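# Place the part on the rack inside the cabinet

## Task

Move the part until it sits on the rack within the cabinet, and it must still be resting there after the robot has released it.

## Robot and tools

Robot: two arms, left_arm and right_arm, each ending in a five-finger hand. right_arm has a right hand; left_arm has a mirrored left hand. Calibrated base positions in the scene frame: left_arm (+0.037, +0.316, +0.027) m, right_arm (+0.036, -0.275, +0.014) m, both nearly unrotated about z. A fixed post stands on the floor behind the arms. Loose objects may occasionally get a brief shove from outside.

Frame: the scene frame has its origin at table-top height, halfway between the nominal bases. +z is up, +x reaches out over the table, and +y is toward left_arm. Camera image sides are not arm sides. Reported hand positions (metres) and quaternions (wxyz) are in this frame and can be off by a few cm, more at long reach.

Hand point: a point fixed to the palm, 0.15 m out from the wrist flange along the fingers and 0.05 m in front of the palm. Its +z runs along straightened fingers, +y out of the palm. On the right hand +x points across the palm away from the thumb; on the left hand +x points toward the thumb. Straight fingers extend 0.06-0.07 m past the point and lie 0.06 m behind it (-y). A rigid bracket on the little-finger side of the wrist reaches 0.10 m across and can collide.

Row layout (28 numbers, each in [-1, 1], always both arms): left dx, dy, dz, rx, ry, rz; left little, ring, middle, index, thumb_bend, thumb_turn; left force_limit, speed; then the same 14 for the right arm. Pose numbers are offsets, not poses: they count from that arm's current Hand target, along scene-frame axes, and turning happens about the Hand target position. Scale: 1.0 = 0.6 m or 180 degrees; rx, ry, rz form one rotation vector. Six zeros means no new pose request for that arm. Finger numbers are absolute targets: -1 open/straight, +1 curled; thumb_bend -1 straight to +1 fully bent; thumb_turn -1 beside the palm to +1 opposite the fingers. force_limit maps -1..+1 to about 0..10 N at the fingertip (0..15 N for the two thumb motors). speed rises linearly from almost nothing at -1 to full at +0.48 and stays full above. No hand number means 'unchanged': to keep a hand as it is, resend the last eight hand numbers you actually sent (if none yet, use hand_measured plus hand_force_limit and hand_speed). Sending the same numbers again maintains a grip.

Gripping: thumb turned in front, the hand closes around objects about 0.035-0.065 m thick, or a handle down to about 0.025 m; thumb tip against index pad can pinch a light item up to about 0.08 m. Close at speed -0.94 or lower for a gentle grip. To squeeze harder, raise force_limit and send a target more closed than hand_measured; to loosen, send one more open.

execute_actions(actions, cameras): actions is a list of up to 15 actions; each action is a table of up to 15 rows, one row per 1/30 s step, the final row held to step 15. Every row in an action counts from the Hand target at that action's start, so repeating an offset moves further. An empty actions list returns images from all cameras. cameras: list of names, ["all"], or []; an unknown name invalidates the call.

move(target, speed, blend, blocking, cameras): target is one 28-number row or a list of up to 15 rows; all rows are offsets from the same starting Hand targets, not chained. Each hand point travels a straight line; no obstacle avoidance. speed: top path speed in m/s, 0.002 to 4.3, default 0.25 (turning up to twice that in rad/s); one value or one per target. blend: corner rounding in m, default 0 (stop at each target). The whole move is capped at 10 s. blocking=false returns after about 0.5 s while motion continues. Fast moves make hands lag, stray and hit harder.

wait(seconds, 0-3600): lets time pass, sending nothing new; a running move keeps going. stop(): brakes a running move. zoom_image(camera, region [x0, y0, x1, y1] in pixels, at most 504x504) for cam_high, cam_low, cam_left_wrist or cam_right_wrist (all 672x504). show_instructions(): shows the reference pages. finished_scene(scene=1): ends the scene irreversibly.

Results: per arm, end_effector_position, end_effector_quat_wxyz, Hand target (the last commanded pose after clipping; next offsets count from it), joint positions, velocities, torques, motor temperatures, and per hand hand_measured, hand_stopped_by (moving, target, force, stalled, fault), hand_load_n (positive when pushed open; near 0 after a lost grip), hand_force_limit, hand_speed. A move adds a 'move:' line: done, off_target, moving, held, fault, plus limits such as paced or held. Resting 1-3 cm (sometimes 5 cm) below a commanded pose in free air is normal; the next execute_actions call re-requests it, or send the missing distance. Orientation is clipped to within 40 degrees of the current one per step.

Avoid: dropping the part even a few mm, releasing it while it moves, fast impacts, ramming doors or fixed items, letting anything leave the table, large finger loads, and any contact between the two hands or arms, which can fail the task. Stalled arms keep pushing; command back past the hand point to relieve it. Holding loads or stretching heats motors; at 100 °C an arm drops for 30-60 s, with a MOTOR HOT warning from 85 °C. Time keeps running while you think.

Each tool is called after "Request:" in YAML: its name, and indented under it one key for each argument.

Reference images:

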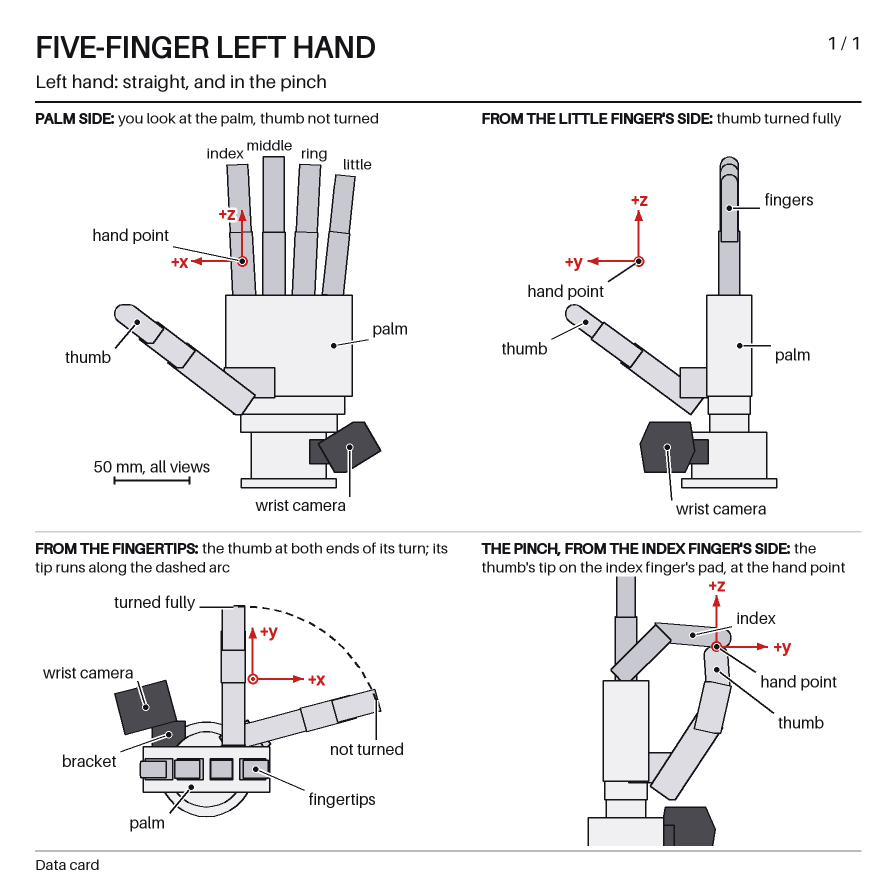

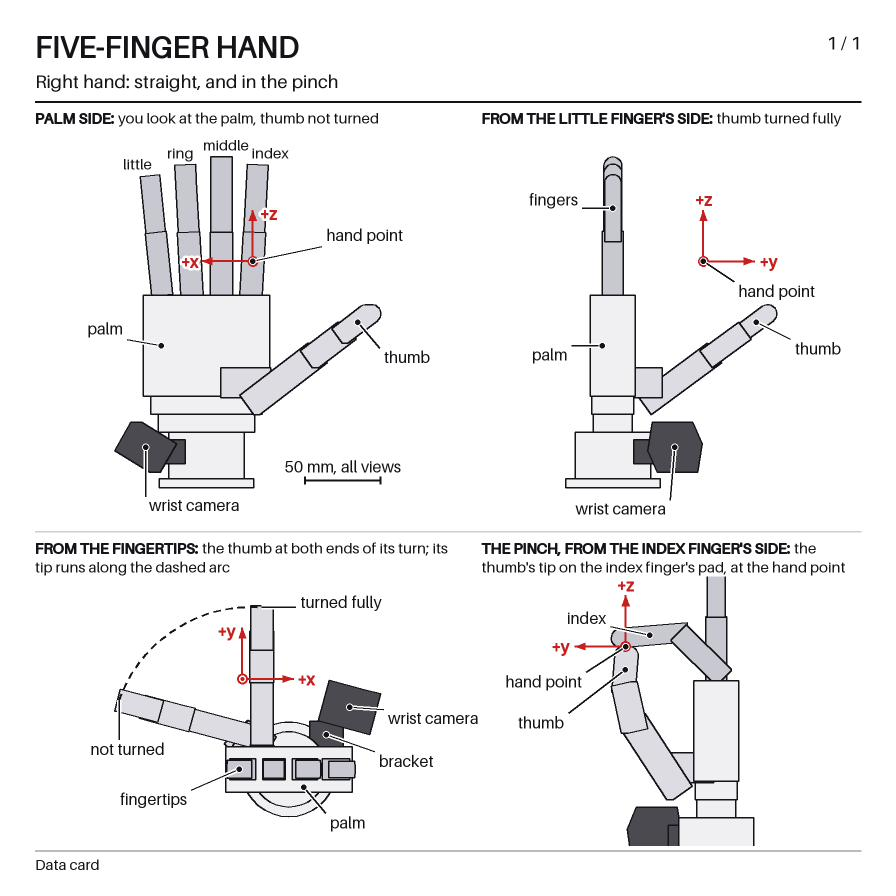

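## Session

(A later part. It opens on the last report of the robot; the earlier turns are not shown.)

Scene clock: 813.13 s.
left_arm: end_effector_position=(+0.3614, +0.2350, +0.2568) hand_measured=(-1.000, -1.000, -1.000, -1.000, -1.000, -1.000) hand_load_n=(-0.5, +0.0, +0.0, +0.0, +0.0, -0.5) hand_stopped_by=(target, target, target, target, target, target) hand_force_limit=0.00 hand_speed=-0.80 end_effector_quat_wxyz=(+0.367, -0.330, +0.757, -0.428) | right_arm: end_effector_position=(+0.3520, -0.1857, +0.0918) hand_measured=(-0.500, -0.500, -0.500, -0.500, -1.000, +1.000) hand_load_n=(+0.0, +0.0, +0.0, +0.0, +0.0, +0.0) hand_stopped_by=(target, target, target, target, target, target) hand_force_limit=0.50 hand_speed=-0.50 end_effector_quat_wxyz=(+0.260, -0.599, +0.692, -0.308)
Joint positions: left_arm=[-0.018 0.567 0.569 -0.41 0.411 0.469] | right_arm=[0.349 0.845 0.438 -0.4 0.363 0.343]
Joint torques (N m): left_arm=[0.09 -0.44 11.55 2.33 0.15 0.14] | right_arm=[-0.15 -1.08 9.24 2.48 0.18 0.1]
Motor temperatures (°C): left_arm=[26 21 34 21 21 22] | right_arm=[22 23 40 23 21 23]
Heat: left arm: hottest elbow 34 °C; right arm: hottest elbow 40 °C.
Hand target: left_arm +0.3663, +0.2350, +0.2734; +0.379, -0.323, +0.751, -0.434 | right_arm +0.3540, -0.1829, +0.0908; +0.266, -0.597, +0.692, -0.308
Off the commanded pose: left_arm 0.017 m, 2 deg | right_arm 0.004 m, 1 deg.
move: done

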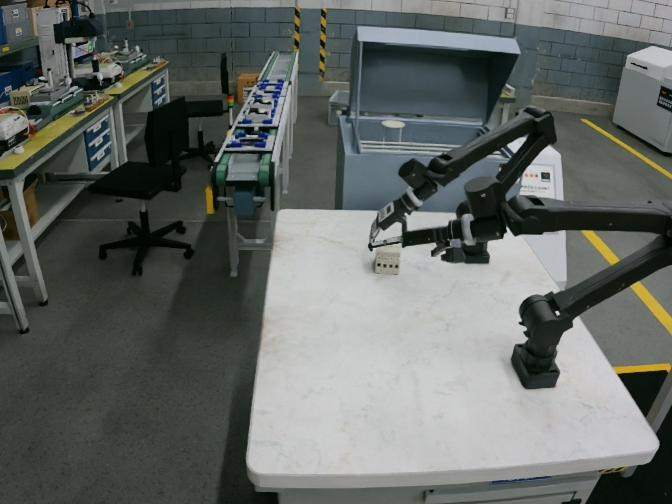

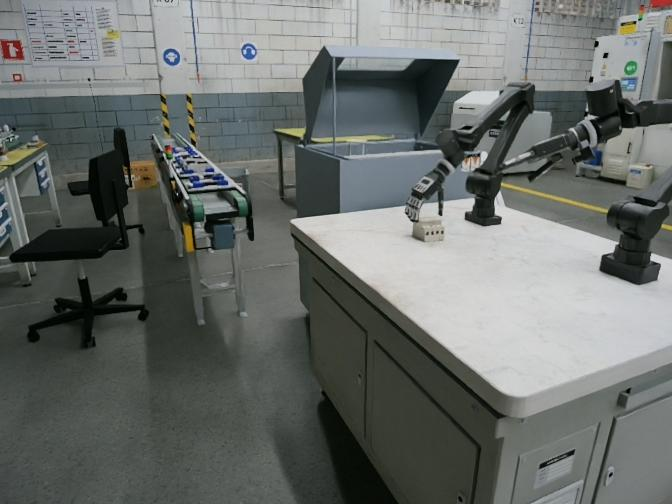

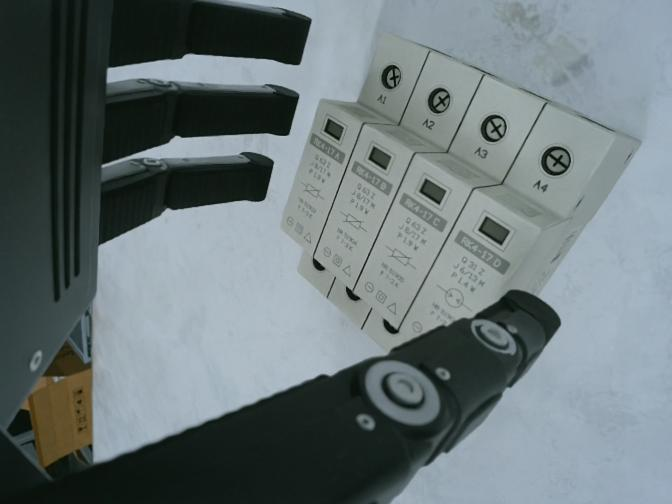

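Request:
move:
  target:
    - [0,0,0,0,0,0,-1,-1,-1,-1,-1,-1,0,-0.8,0,0,-0.065,0,0,0,-0.5,-0.5,-0.5,-0.5,-1,1,0.5,-0.5]
    - [0,0,0,0,0,0,-1,-1,-1,-1,-1,-1,0,-0.8,0.026,0.009,-0.019,0.0052,-0.015,0,-0.5,-0.5,-0.5,-0.5,-1,1,0.5,-0.5]
  speed: 0.06
  cameras: ["cam_high","cam_low","cam_right_wrist"]

Request:
zoom_image:
  camera: "cam_high"
  region: [330, 200, 430, 300]

Scene clock: 824.67 s.
left_arm: end_effector_position=(+0.3614, +0.2350, +0.2568) hand_measured=(-1.000, -1.000, -1.000, -1.000, -1.000, -1.000) hand_load_n=(+0.0, +0.0, +0.0, +0.0, +0.0, -0.5) hand_stopped_by=(target, target, target, target, target, target) hand_force_limit=0.00 hand_speed=-0.80 end_effector_quat_wxyz=(+0.367, -0.330, +0.757, -0.428) | right_arm: end_effector_position=(+0.3540, -0.1850, +0.0579) hand_measured=(-0.500, -0.500, -0.500, -0.500, -1.000, +1.000) hand_load_n=(+0.0, +0.0, +0.5, +0.0, +0.0, +0.0) hand_stopped_by=(target, target, target, target, target, target) hand_force_limit=0.50 hand_speed=-0.50 end_effector_quat_wxyz=(+0.267, -0.596, +0.691, -0.310)
Joint positions: left_arm=[-0.018 0.567 0.569 -0.41 0.411 0.469] | right_arm=[0.349 0.919 0.363 -0.235 0.363 0.343]
Joint torques (N m): left_arm=[0.15 -0.5 11.55 2.35 0.15 0.13] | right_arm=[-0.26 -2.78 12.6 1.44 0.17 0.09]
Heat: left arm: hottest elbow 34 °C; right arm: hottest elbow 38 °C.
Hand target: left_arm +0.3663, +0.2350, +0.2734; +0.379, -0.323, +0.751, -0.434 | right_arm +0.3695, -0.1775, +0.0794; +0.287, -0.587, +0.688, -0.316
Off the commanded pose: left_arm 0.017 m, 2 deg | right_arm 0.028 m, 3 deg.
move: off_target (right_arm)

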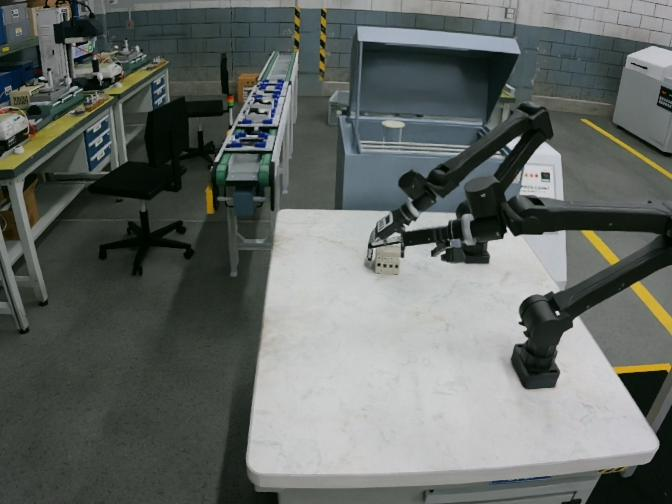

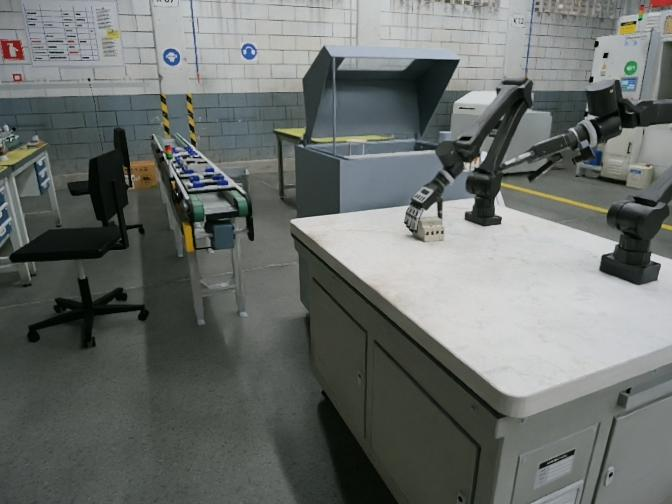

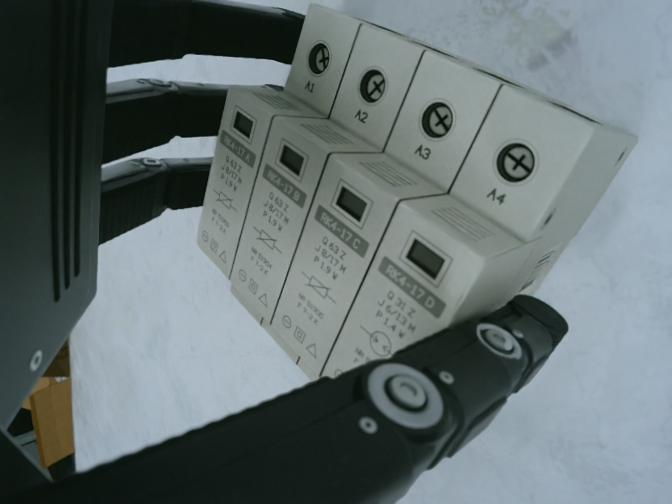

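Scaled by 5.040.

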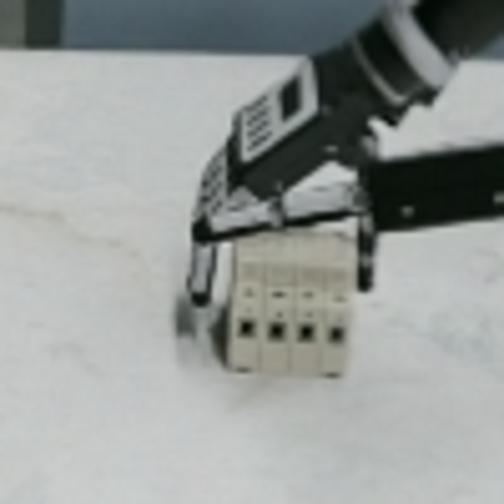

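Request:
move:
  target: [0,0,0,0,0,0,-1,-1,-1,-1,-1,-1,0,-0.8,0,0,0,0,0,0,-0.5,0.1,0.1,0.1,-0.3,1,-0.6,-0.94]
  speed: 0.05
  cameras: ["cam_right_wrist"]

Request:
move:
  target: [0,0,0,0,0,0,-1,-1,-1,-1,-1,-1,0,-0.8,0,0,0,0,0,0,-0.5,0.2,0.2,0.2,-0.2,1,0.7,-0.94]
  speed: 0.05
  cameras: ["cam_high","cam_right_wrist"]

Scene clock: 833.83 s.
left_arm: end_effector_position=(+0.3614, +0.2350, +0.2568) hand_measured=(-1.000, -1.000, -1.000, -1.000, -1.000, -1.000) hand_load_n=(-0.5, -0.5, +0.0, +0.0, +0.0, -0.5) hand_stopped_by=(target, target, target, target, target, target) hand_force_limit=0.00 hand_speed=-0.80 end_effector_quat_wxyz=(+0.367, -0.330, +0.757, -0.428) | right_arm: end_effector_position=(+0.3540, -0.1850, +0.0579) hand_measured=(-0.500, -0.276, -0.292, -0.292, -0.890, +1.000) hand_load_n=(+0.0, +2.5, +2.0, +2.0, +3.5, +0.5) hand_stopped_by=(target, force, force, force, force, target) hand_force_limit=-0.60 hand_speed=-0.94 end_effector_quat_wxyz=(+0.267, -0.596, +0.691, -0.310)
Joint positions: left_arm=[-0.018 0.567 0.569 -0.41 0.411 0.469] | right_arm=[0.349 0.919 0.363 -0.235 0.363 0.343]
Joint torques (N m): left_arm=[0.09 -0.5 11.55 2.33 0.15 0.14] | right_arm=[-0.26 -2.73 12.6 1.44 0.18 0.09]
Heat: left arm: hottest elbow 34 °C; right arm: hottest elbow 39 °C.
Hand target: left_arm +0.3663, +0.2350, +0.2734; +0.379, -0.323, +0.751, -0.434 | right_arm +0.3695, -0.1775, +0.0794; +0.287, -0.587, +0.688, -0.316
Off the commanded pose: left_arm 0.017 m, 2 deg | right_arm 0.028 m, 3 deg.
move: done

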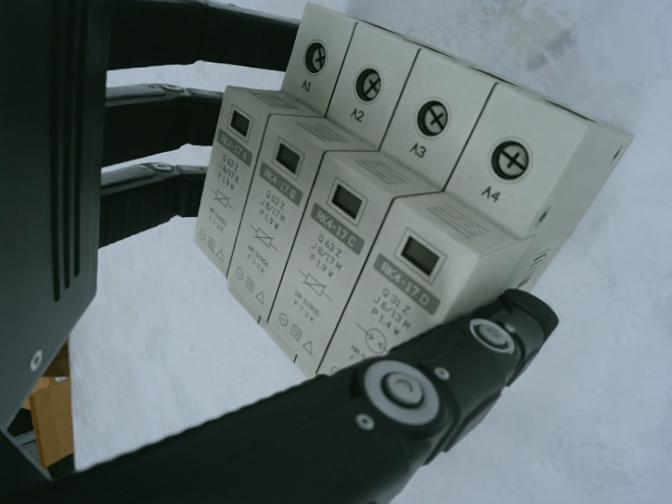

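Scene clock: 834.33 s.
left_arm: end_effector_position=(+0.3614, +0.2350, +0.2568) hand_measured=(-1.000, -1.000, -1.000, -1.000, -1.000, -1.000) hand_load_n=(+0.0, +0.0, +0.0, +0.0, +0.0, +0.0) hand_stopped_by=(target, target, target, target, target, target) hand_force_limit=0.00 hand_speed=-0.80 end_effector_quat_wxyz=(+0.367, -0.330, +0.757, -0.428) | right_arm: end_effector_position=(+0.3540, -0.1850, +0.0579) hand_measured=(-0.500, -0.246, -0.268, -0.266, -0.886, +1.000) hand_load_n=(+0.0, +9.0, +8.5, +8.0, +12.5, +3.5) hand_stopped_by=(target, force, force, force, force, target) hand_force_limit=0.70 hand_speed=-0.94 end_effector_quat_wxyz=(+0.267, -0.596, +0.691, -0.310)
Joint positions: left_arm=[-0.018 0.567 0.569 -0.41 0.411 0.469] | right_arm=[0.349 0.919 0.363 -0.235 0.363 0.344]
Joint torques (N m): left_arm=[0.09 -0.5 11.55 2.33 0.15 0.14] | right_arm=[-0.21 -2.73 12.59 1.43 0.17 0.09]
Heat: left arm: hottest elbow 34 °C; right arm: hottest elbow 39 °C.
Hand target: left_arm +0.3663, +0.2350, +0.2734; +0.379, -0.323, +0.751, -0.434 | right_arm +0.3695, -0.1775, +0.0794; +0.287, -0.587, +0.688, -0.316
Off the commanded pose: left_arm 0.017 m, 2 deg | right_arm 0.028 m, 3 deg.
move: done

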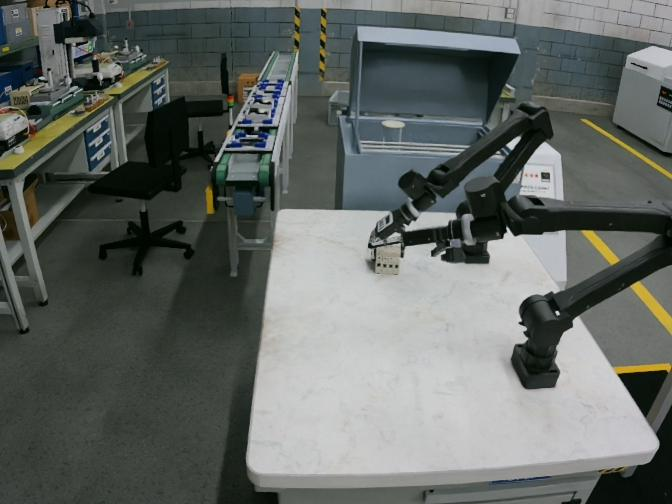

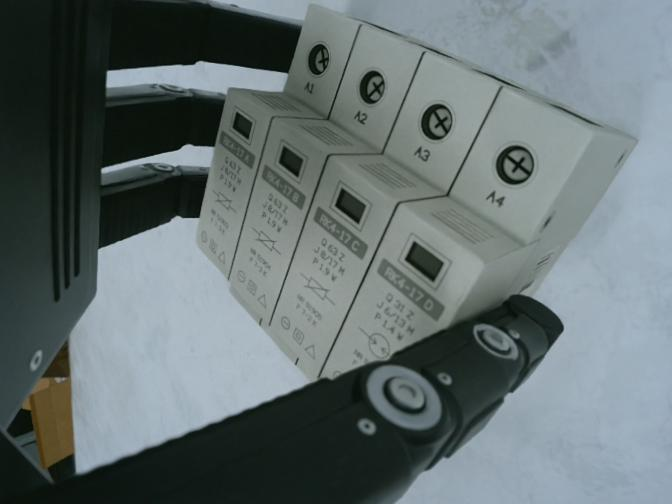

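Request:
move:
  target: [0,0,0,0,0,0,-1,-1,-1,-1,-1,-1,0,-0.8,0.052,0.019,0.092,0.0109,-0.03,0,-0.5,0.2,0.2,0.2,-0.2,1,0.7,-0.94]
  speed: 0.04
  cameras: ["cam_high","cam_low","cam_right_wrist"]

Request:
zoom_image:
  camera: "cam_high"
  region: [330, 200, 430, 300]

Scene clock: 842.50 s.
left_arm: end_effector_position=(+0.3614, +0.2350, +0.2568) hand_measured=(-1.000, -1.000, -1.000, -1.000, -1.000, -1.000) hand_load_n=(+0.0, +0.0, +0.0, +0.0, +0.0, +0.0) hand_stopped_by=(target, target, target, target, target, target) hand_force_limit=0.00 hand_speed=-0.80 end_effector_quat_wxyz=(+0.367, -0.330, +0.757, -0.428) | right_arm: end_effector_position=(+0.3664, -0.1804, +0.0821) hand_measured=(-0.500, -0.246, -0.266, -0.266, -0.884, +1.000) hand_load_n=(+0.0, +4.5, +1.5, +3.0, +6.0, +1.5) hand_stopped_by=(target, force, force, force, force, target) hand_force_limit=0.70 hand_speed=-0.94 end_effector_quat_wxyz=(+0.281, -0.590, +0.689, -0.315)
Joint positions: left_arm=[-0.018 0.567 0.569 -0.41 0.411 0.469] | right_arm=[0.349 0.898 0.411 -0.272 0.363 0.345]
Joint torques (N m): left_arm=[0.09 -0.44 11.54 2.33 0.15 0.14] | right_arm=[-0.21 -4.13 16.99 1.88 0.17 0.07]
Heat: left arm: hottest elbow 34 °C; right arm: hottest elbow 39 °C.
Hand target: left_arm +0.3663, +0.2350, +0.2734; +0.379, -0.323, +0.751, -0.434 | right_arm +0.4008, -0.1660, +0.1347; +0.329, -0.566, +0.679, -0.332
Off the commanded pose: left_arm 0.017 m, 2 deg | right_arm 0.064 m, 6 deg.
move: off_target (right_arm)

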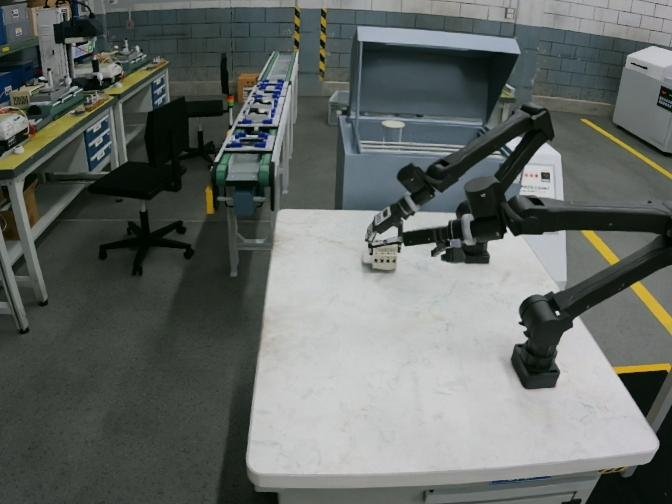

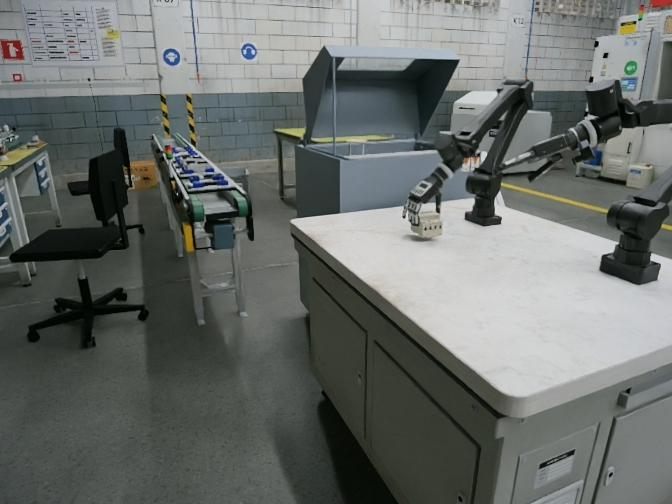

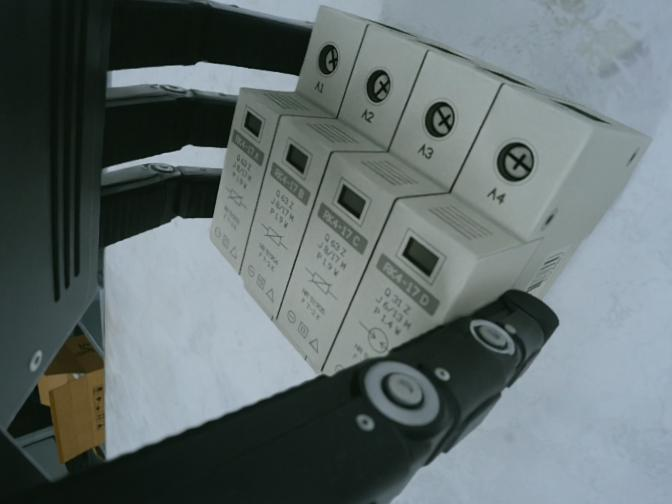

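Scaled by 5.040.

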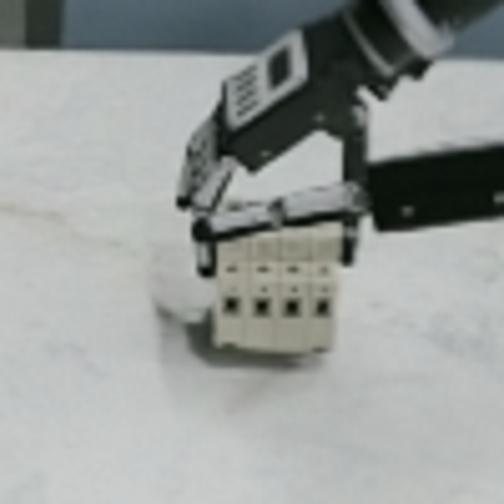

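Request:
move:
  target: [0,0,0,0,0,0,-1,-1,-1,-1,-1,-1,0,-0.8,0,0,0,0,0,0,-0.5,0.3,0.3,0.3,-0.1,1,0.7,-0.94]
  speed: 0.04
  cameras: ["cam_high","cam_right_wrist"]

Request:
zoom_image:
  camera: "cam_high"
  region: [330, 200, 430, 300]

Request:
zoom_image:
  camera: "cam_low"
  region: [370, 150, 480, 260]

Scene clock: 851.07 s.
left_arm: end_effector_position=(+0.3614, +0.2350, +0.2568) hand_measured=(-1.000, -1.000, -1.000, -1.000, -1.000, -1.000) hand_load_n=(+0.0, -0.5, -0.5, +0.0, +0.0, +0.0) hand_stopped_by=(target, target, target, target, target, target) hand_force_limit=0.00 hand_speed=-0.80 end_effector_quat_wxyz=(+0.367, -0.330, +0.757, -0.428) | right_arm: end_effector_position=(+0.3664, -0.1804, +0.0821) hand_measured=(-0.500, -0.226, -0.242, -0.242, -0.882, +1.000) hand_load_n=(+0.0, +8.5, +9.0, +9.0, +13.5, +2.5) hand_stopped_by=(target, force, force, force, force, target) hand_force_limit=0.70 hand_speed=-0.94 end_effector_quat_wxyz=(+0.281, -0.590, +0.689, -0.315)
Joint positions: left_arm=[-0.018 0.567 0.569 -0.41 0.411 0.469] | right_arm=[0.349 0.898 0.411 -0.272 0.363 0.345]
Joint torques (N m): left_arm=[0.15 -0.5 11.55 2.35 0.15 0.14] | right_arm=[-0.21 -4.25 16.98 1.89 0.17 0.07]
Heat: left arm: hottest elbow 34 °C; right arm: hottest elbow 39 °C.
Hand target: left_arm +0.3663, +0.2350, +0.2734; +0.379, -0.323, +0.751, -0.434 | right_arm +0.4008, -0.1660, +0.1347; +0.329, -0.566, +0.679, -0.332
Off the commanded pose: left_arm 0.017 m, 2 deg | right_arm 0.065 m, 7 deg.
move: done

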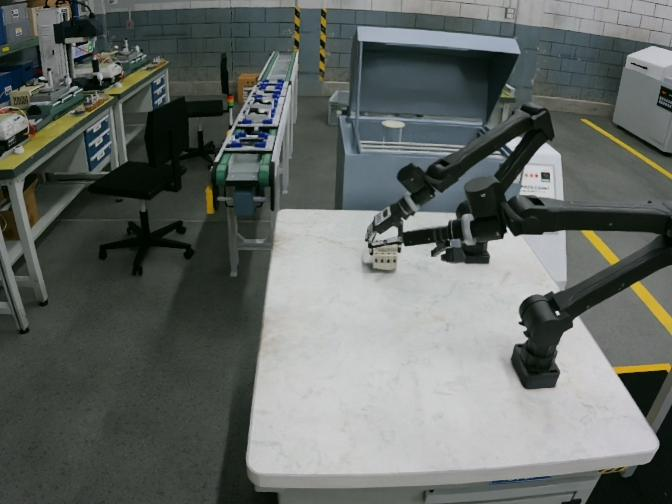

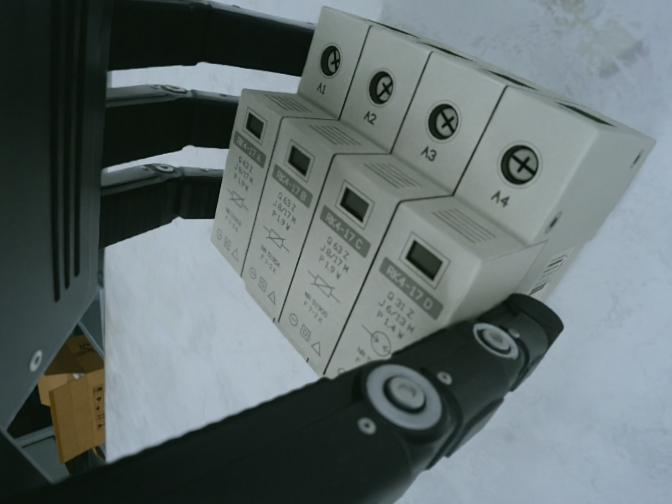

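Scaled by 5.040.

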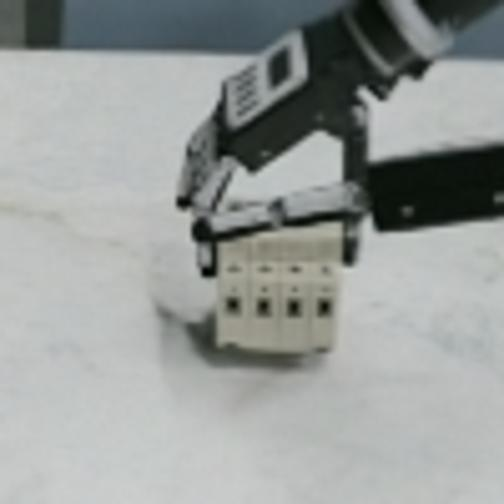

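This scene's latest camera images include none from cam_low. They are from: cam_high, cam_right_wrist. cam_low's image comes with the result of a call that names it in "cameras".

Request:
move:
  target: [0,0,0,0,0,0,-1,-1,-1,-1,-1,-1,0,-0.8,0,0,0.2,0,0,0,-0.5,0.3,0.3,0.3,-0.1,1,0.7,-0.94]
  speed: 0.06
  cameras: ["cam_high","cam_low","cam_right_wrist"]

Request:
zoom_image:
  camera: "cam_high"
  region: [320, 170, 440, 290]

Request:
zoom_image:
  camera: "cam_low"
  region: [370, 130, 490, 250]

Scene clock: 882.37 s.
left_arm: end_effector_position=(+0.3614, +0.2350, +0.2568) hand_measured=(-1.000, -1.000, -1.000, -1.000, -1.000, -1.000) hand_load_n=(+0.0, +0.0, +0.0, +0.0, +0.0, +0.0) hand_stopped_by=(target, target, target, target, target, target) hand_force_limit=0.00 hand_speed=-0.80 end_effector_quat_wxyz=(+0.367, -0.330, +0.757, -0.428) | right_arm: end_effector_position=(+0.3782, -0.1762, +0.1950) hand_measured=(-0.500, -0.226, -0.242, -0.242, -0.882, +1.000) hand_load_n=(+0.0, +8.0, +9.5, +9.5, +13.5, +2.5) hand_stopped_by=(target, force, force, force, force, target) hand_force_limit=0.70 hand_speed=-0.94 end_effector_quat_wxyz=(+0.279, -0.591, +0.689, -0.315)
Joint positions: left_arm=[-0.018 0.567 0.569 -0.41 0.411 0.469] | right_arm=[0.349 0.815 0.687 -0.636 0.363 0.345]
Joint torques (N m): left_arm=[0.09 -0.44 11.55 2.36 0.15 0.14] | right_arm=[-0.32 -4.25 18.52 1.87 0.16 0.07]
Heat: left arm: hottest elbow 34 °C; right arm: hottest elbow 40 °C.
Hand target: left_arm +0.3663, +0.2350, +0.2734; +0.379, -0.323, +0.751, -0.434 | right_arm +0.4008, -0.1661, +0.2548; +0.329, -0.566, +0.679, -0.332
Off the commanded pose: left_arm 0.017 m, 2 deg | right_arm 0.065 m, 7 deg.
move: off_target (right_arm)

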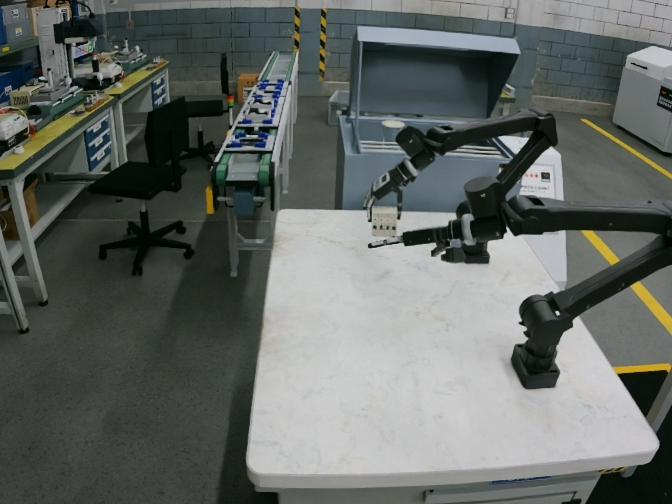

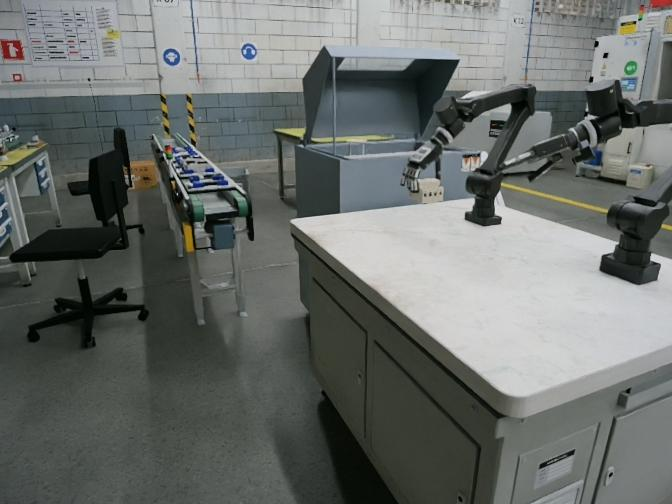

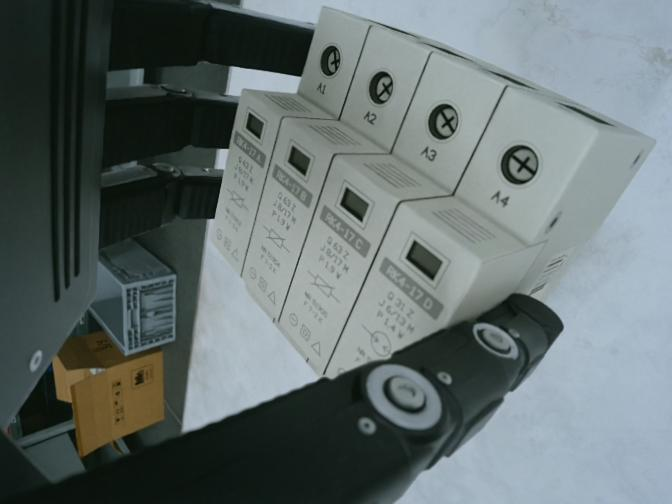

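Scaled by 4.200.

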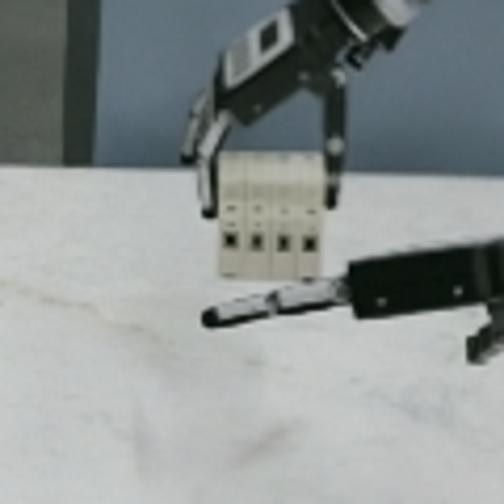

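Scaled by 4.200.

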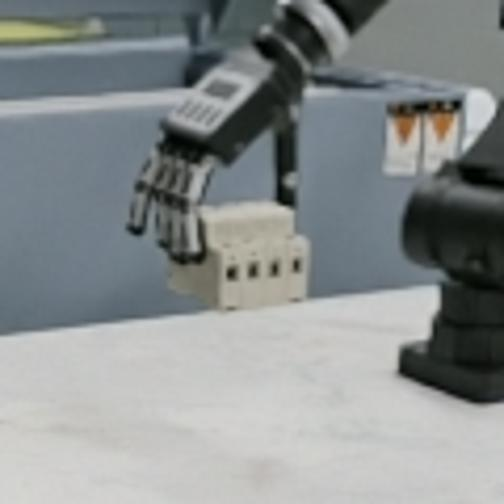

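Request:
move:
  target:
    - [0,0,0,0,0,0,-1,-1,-1,-1,-1,-1,0,-0.8,0,0,0.3,0,0,0,-0.5,0.3,0.3,0.3,-0.1,1,0.7,-0.94]
    - [0,0,0,0,0,0,-1,-1,-1,-1,-1,-1,0,-0.8,0.033,-0.59,0.342,0,0,-0.222,-0.5,0.3,0.3,0.3,-0.1,1,0.7,-0.94]
  speed: 0.12
  blend: [0.06,0]
  cameras: ["all"]

Scene clock: 892.70 s.
left_arm: end_effector_position=(+0.3614, +0.2350, +0.2568) hand_measured=(-1.000, -1.000, -1.000, -1.000, -1.000, -1.000) hand_load_n=(+0.0, +0.0, -0.5, -0.5, +0.0, +0.0) hand_stopped_by=(target, target, target, target, target, target) hand_force_limit=0.00 hand_speed=-0.80 end_effector_quat_wxyz=(+0.367, -0.330, +0.757, -0.428) | right_arm: end_effector_position=(+0.4067, -0.5103, +0.3973) hand_measured=(-0.500, -0.226, -0.242, -0.242, -0.882, +1.000) hand_load_n=(+0.0, +8.0, +9.0, +9.5, +13.5, +2.5) hand_stopped_by=(target, force, force, force, force, target) hand_force_limit=0.70 hand_speed=-0.94 end_effector_quat_wxyz=(+0.158, -0.318, +0.857, -0.374)
Joint positions: left_arm=[-0.018 0.567 0.569 -0.41 0.411 0.469] | right_arm=[-0.582 1.096 1.388 -1.041 0.172 0.201]
Joint torques (N m): left_arm=[0.15 -0.44 11.55 2.33 0.15 0.14] | right_arm=[-0.97 -7.3 18.4 3.3 -0.02 0.04]
Heat: left arm: hottest elbow 34 °C; right arm: hottest elbow 42 °C.
Hand target: left_arm +0.3663, +0.2350, +0.2734; +0.379, -0.323, +0.751, -0.434 | right_arm +0.4206, -0.5201, +0.4598; +0.196, -0.300, +0.832, -0.424
Off the commanded pose: left_arm 0.017 m, 2 deg | right_arm 0.065 m, 8 deg.
move: off_target (right_arm)

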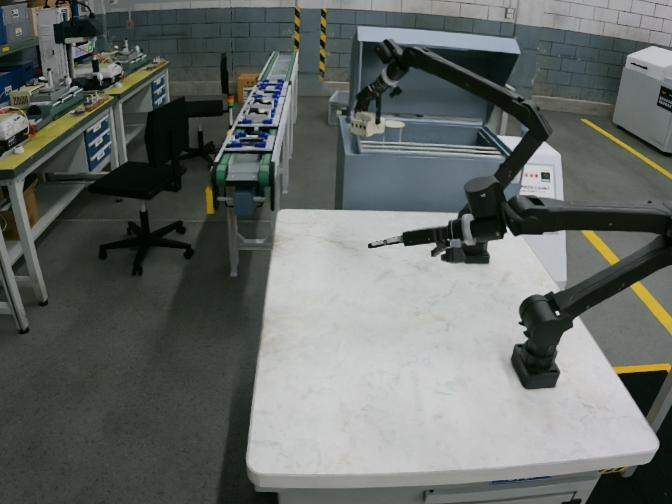

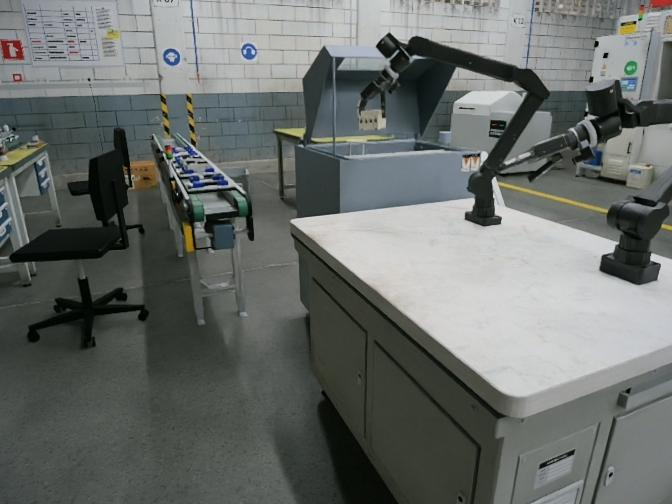

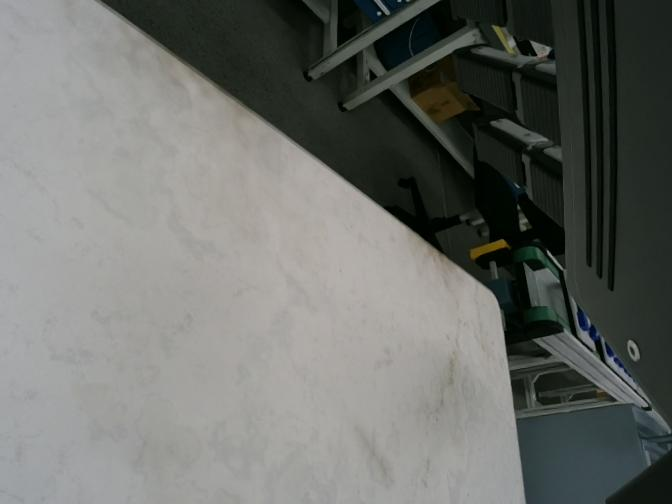

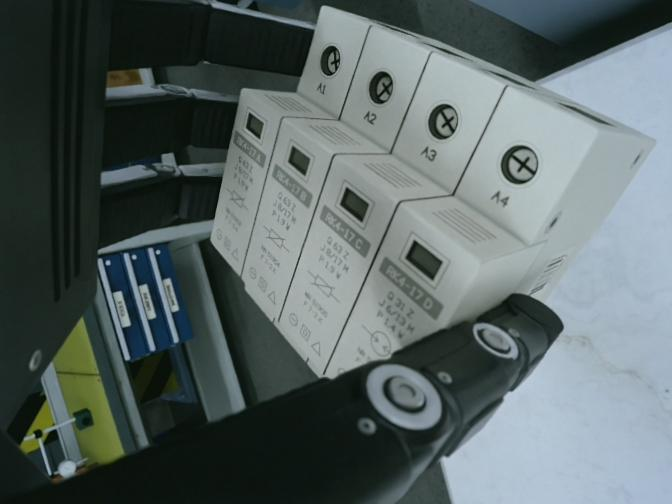

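Request:
zoom_image:
  camera: "cam_right_wrist"
  region: [200, 0, 672, 400]

Scaled by 1.068.

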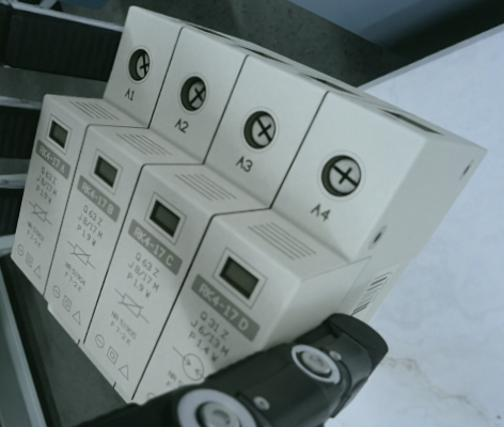

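Request:
move:
  target: [0,0,0,0,0,0,-1,-1,-1,-1,-1,-1,0,-0.8,-0.448,-0.392,0,0,0,-0.2406,-0.5,0.3,0.3,0.3,-0.1,1,0.7,-0.94]
  speed: 0.1
  cameras: ["all"]

Request:
zoom_image:
  camera: "cam_high"
  region: [340, 60, 540, 220]

Request:
zoom_image:
  camera: "cam_low"
  region: [290, 50, 490, 210]

Scene clock: 970.20 s.
left_arm: end_effector_position=(+0.3614, +0.2350, +0.2568) hand_measured=(-1.000, -1.000, -1.000, -1.000, -1.000, -1.000) hand_load_n=(+0.0, +0.0, +0.0, +0.0, +0.0, +0.0) hand_stopped_by=(target, target, target, target, target, target) hand_force_limit=0.00 hand_speed=-0.80 end_effector_quat_wxyz=(+0.367, -0.330, +0.757, -0.428) | right_arm: end_effector_position=(+0.1477, -0.7364, +0.3960) hand_measured=(-0.500, -0.226, -0.242, -0.242, -0.882, +1.000) hand_load_n=(+0.0, +8.0, +9.0, +9.5, +13.0, +2.5) hand_stopped_by=(target, force, force, force, force, target) hand_force_limit=0.70 hand_speed=-0.94 end_effector_quat_wxyz=(+0.008, +0.016, +0.914, -0.405)
Joint positions: left_arm=[-0.018 0.567 0.569 -0.41 0.411 0.469] | right_arm=[-1.352 1.187 1.452 -1.014 0.159 0.182]
Joint torques (N m): left_arm=[0.15 -0.5 11.55 2.35 0.15 0.14] | right_arm=[-0.26 -8.53 18.63 3.36 -0.04 0.14]
Motor temperatures (°C): left_arm=[26 21 35 21 21 22] | right_arm=[21 23 45 24 21 23]
Heat: left arm: hottest elbow 35 °C; right arm: hottest elbow 45 °C.
Hand target: left_arm +0.3663, +0.2350, +0.2734; +0.379, -0.323, +0.751, -0.434 | right_arm +0.1517, -0.7553, +0.4600; +0.025, +0.028, +0.884, -0.467
Off the commanded pose: left_arm 0.017 m, 2 deg | right_arm 0.067 m, 8 deg.
move: off_target (right_arm)

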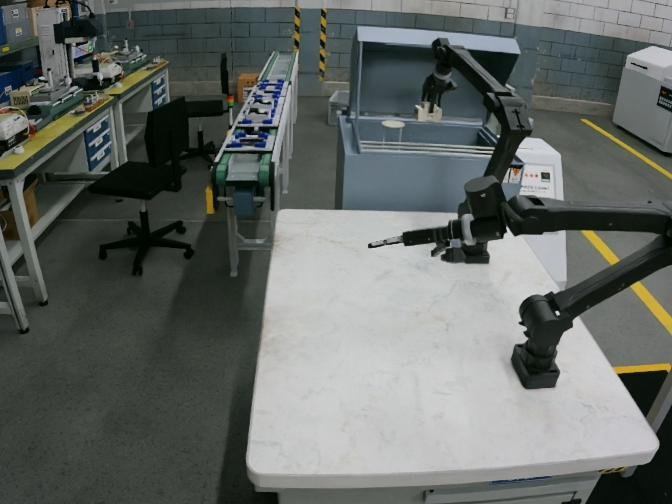

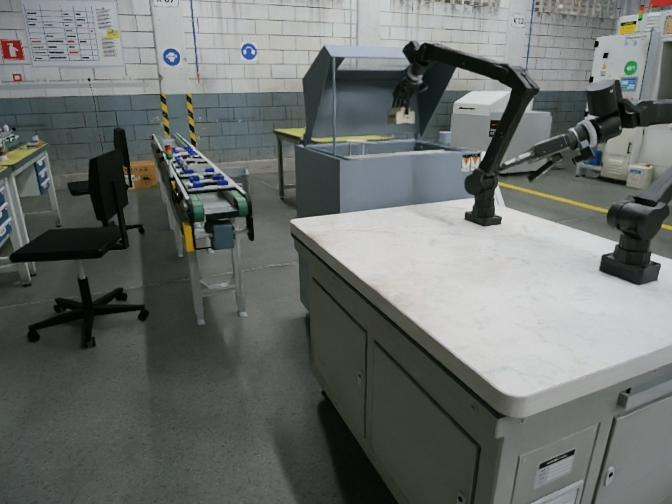

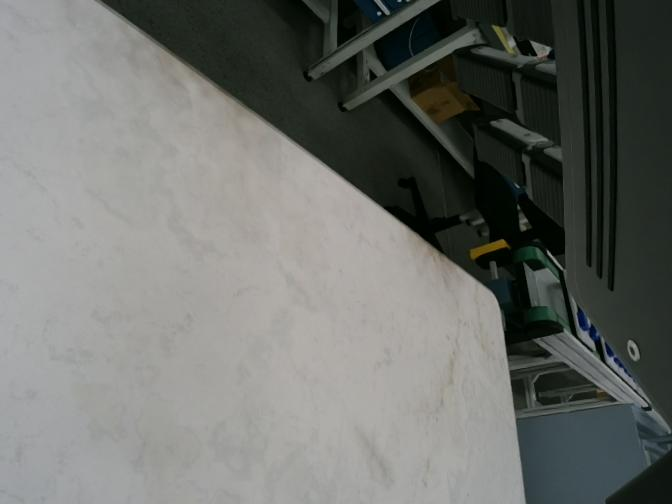

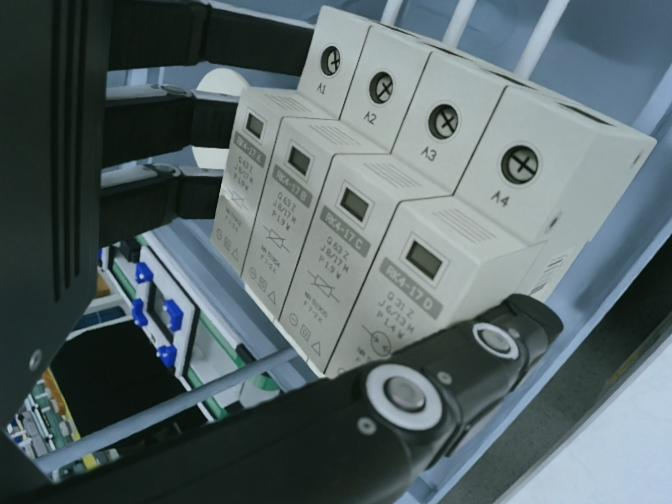

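Scaled by 2.520.

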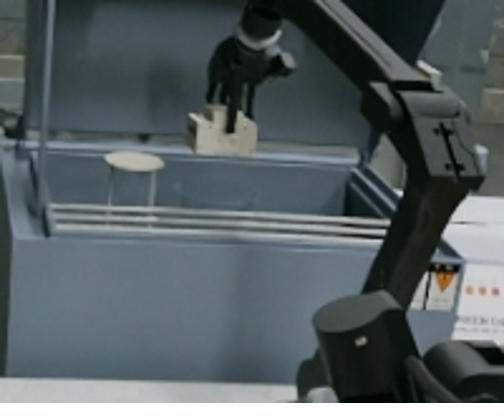

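Scaled by 2.520.

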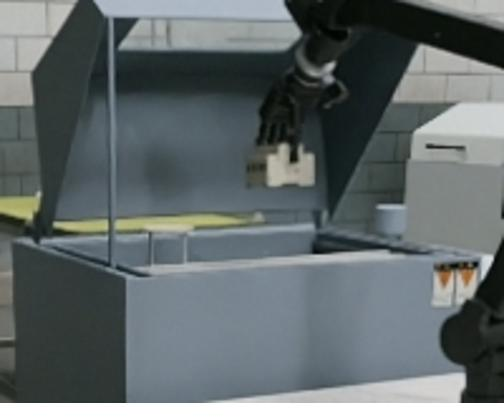

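Request:
zoom_image:
  camera: "cam_right_wrist"
  region: [340, 0, 640, 130]

Scaled by 1.680.

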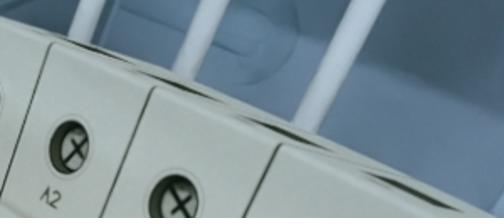

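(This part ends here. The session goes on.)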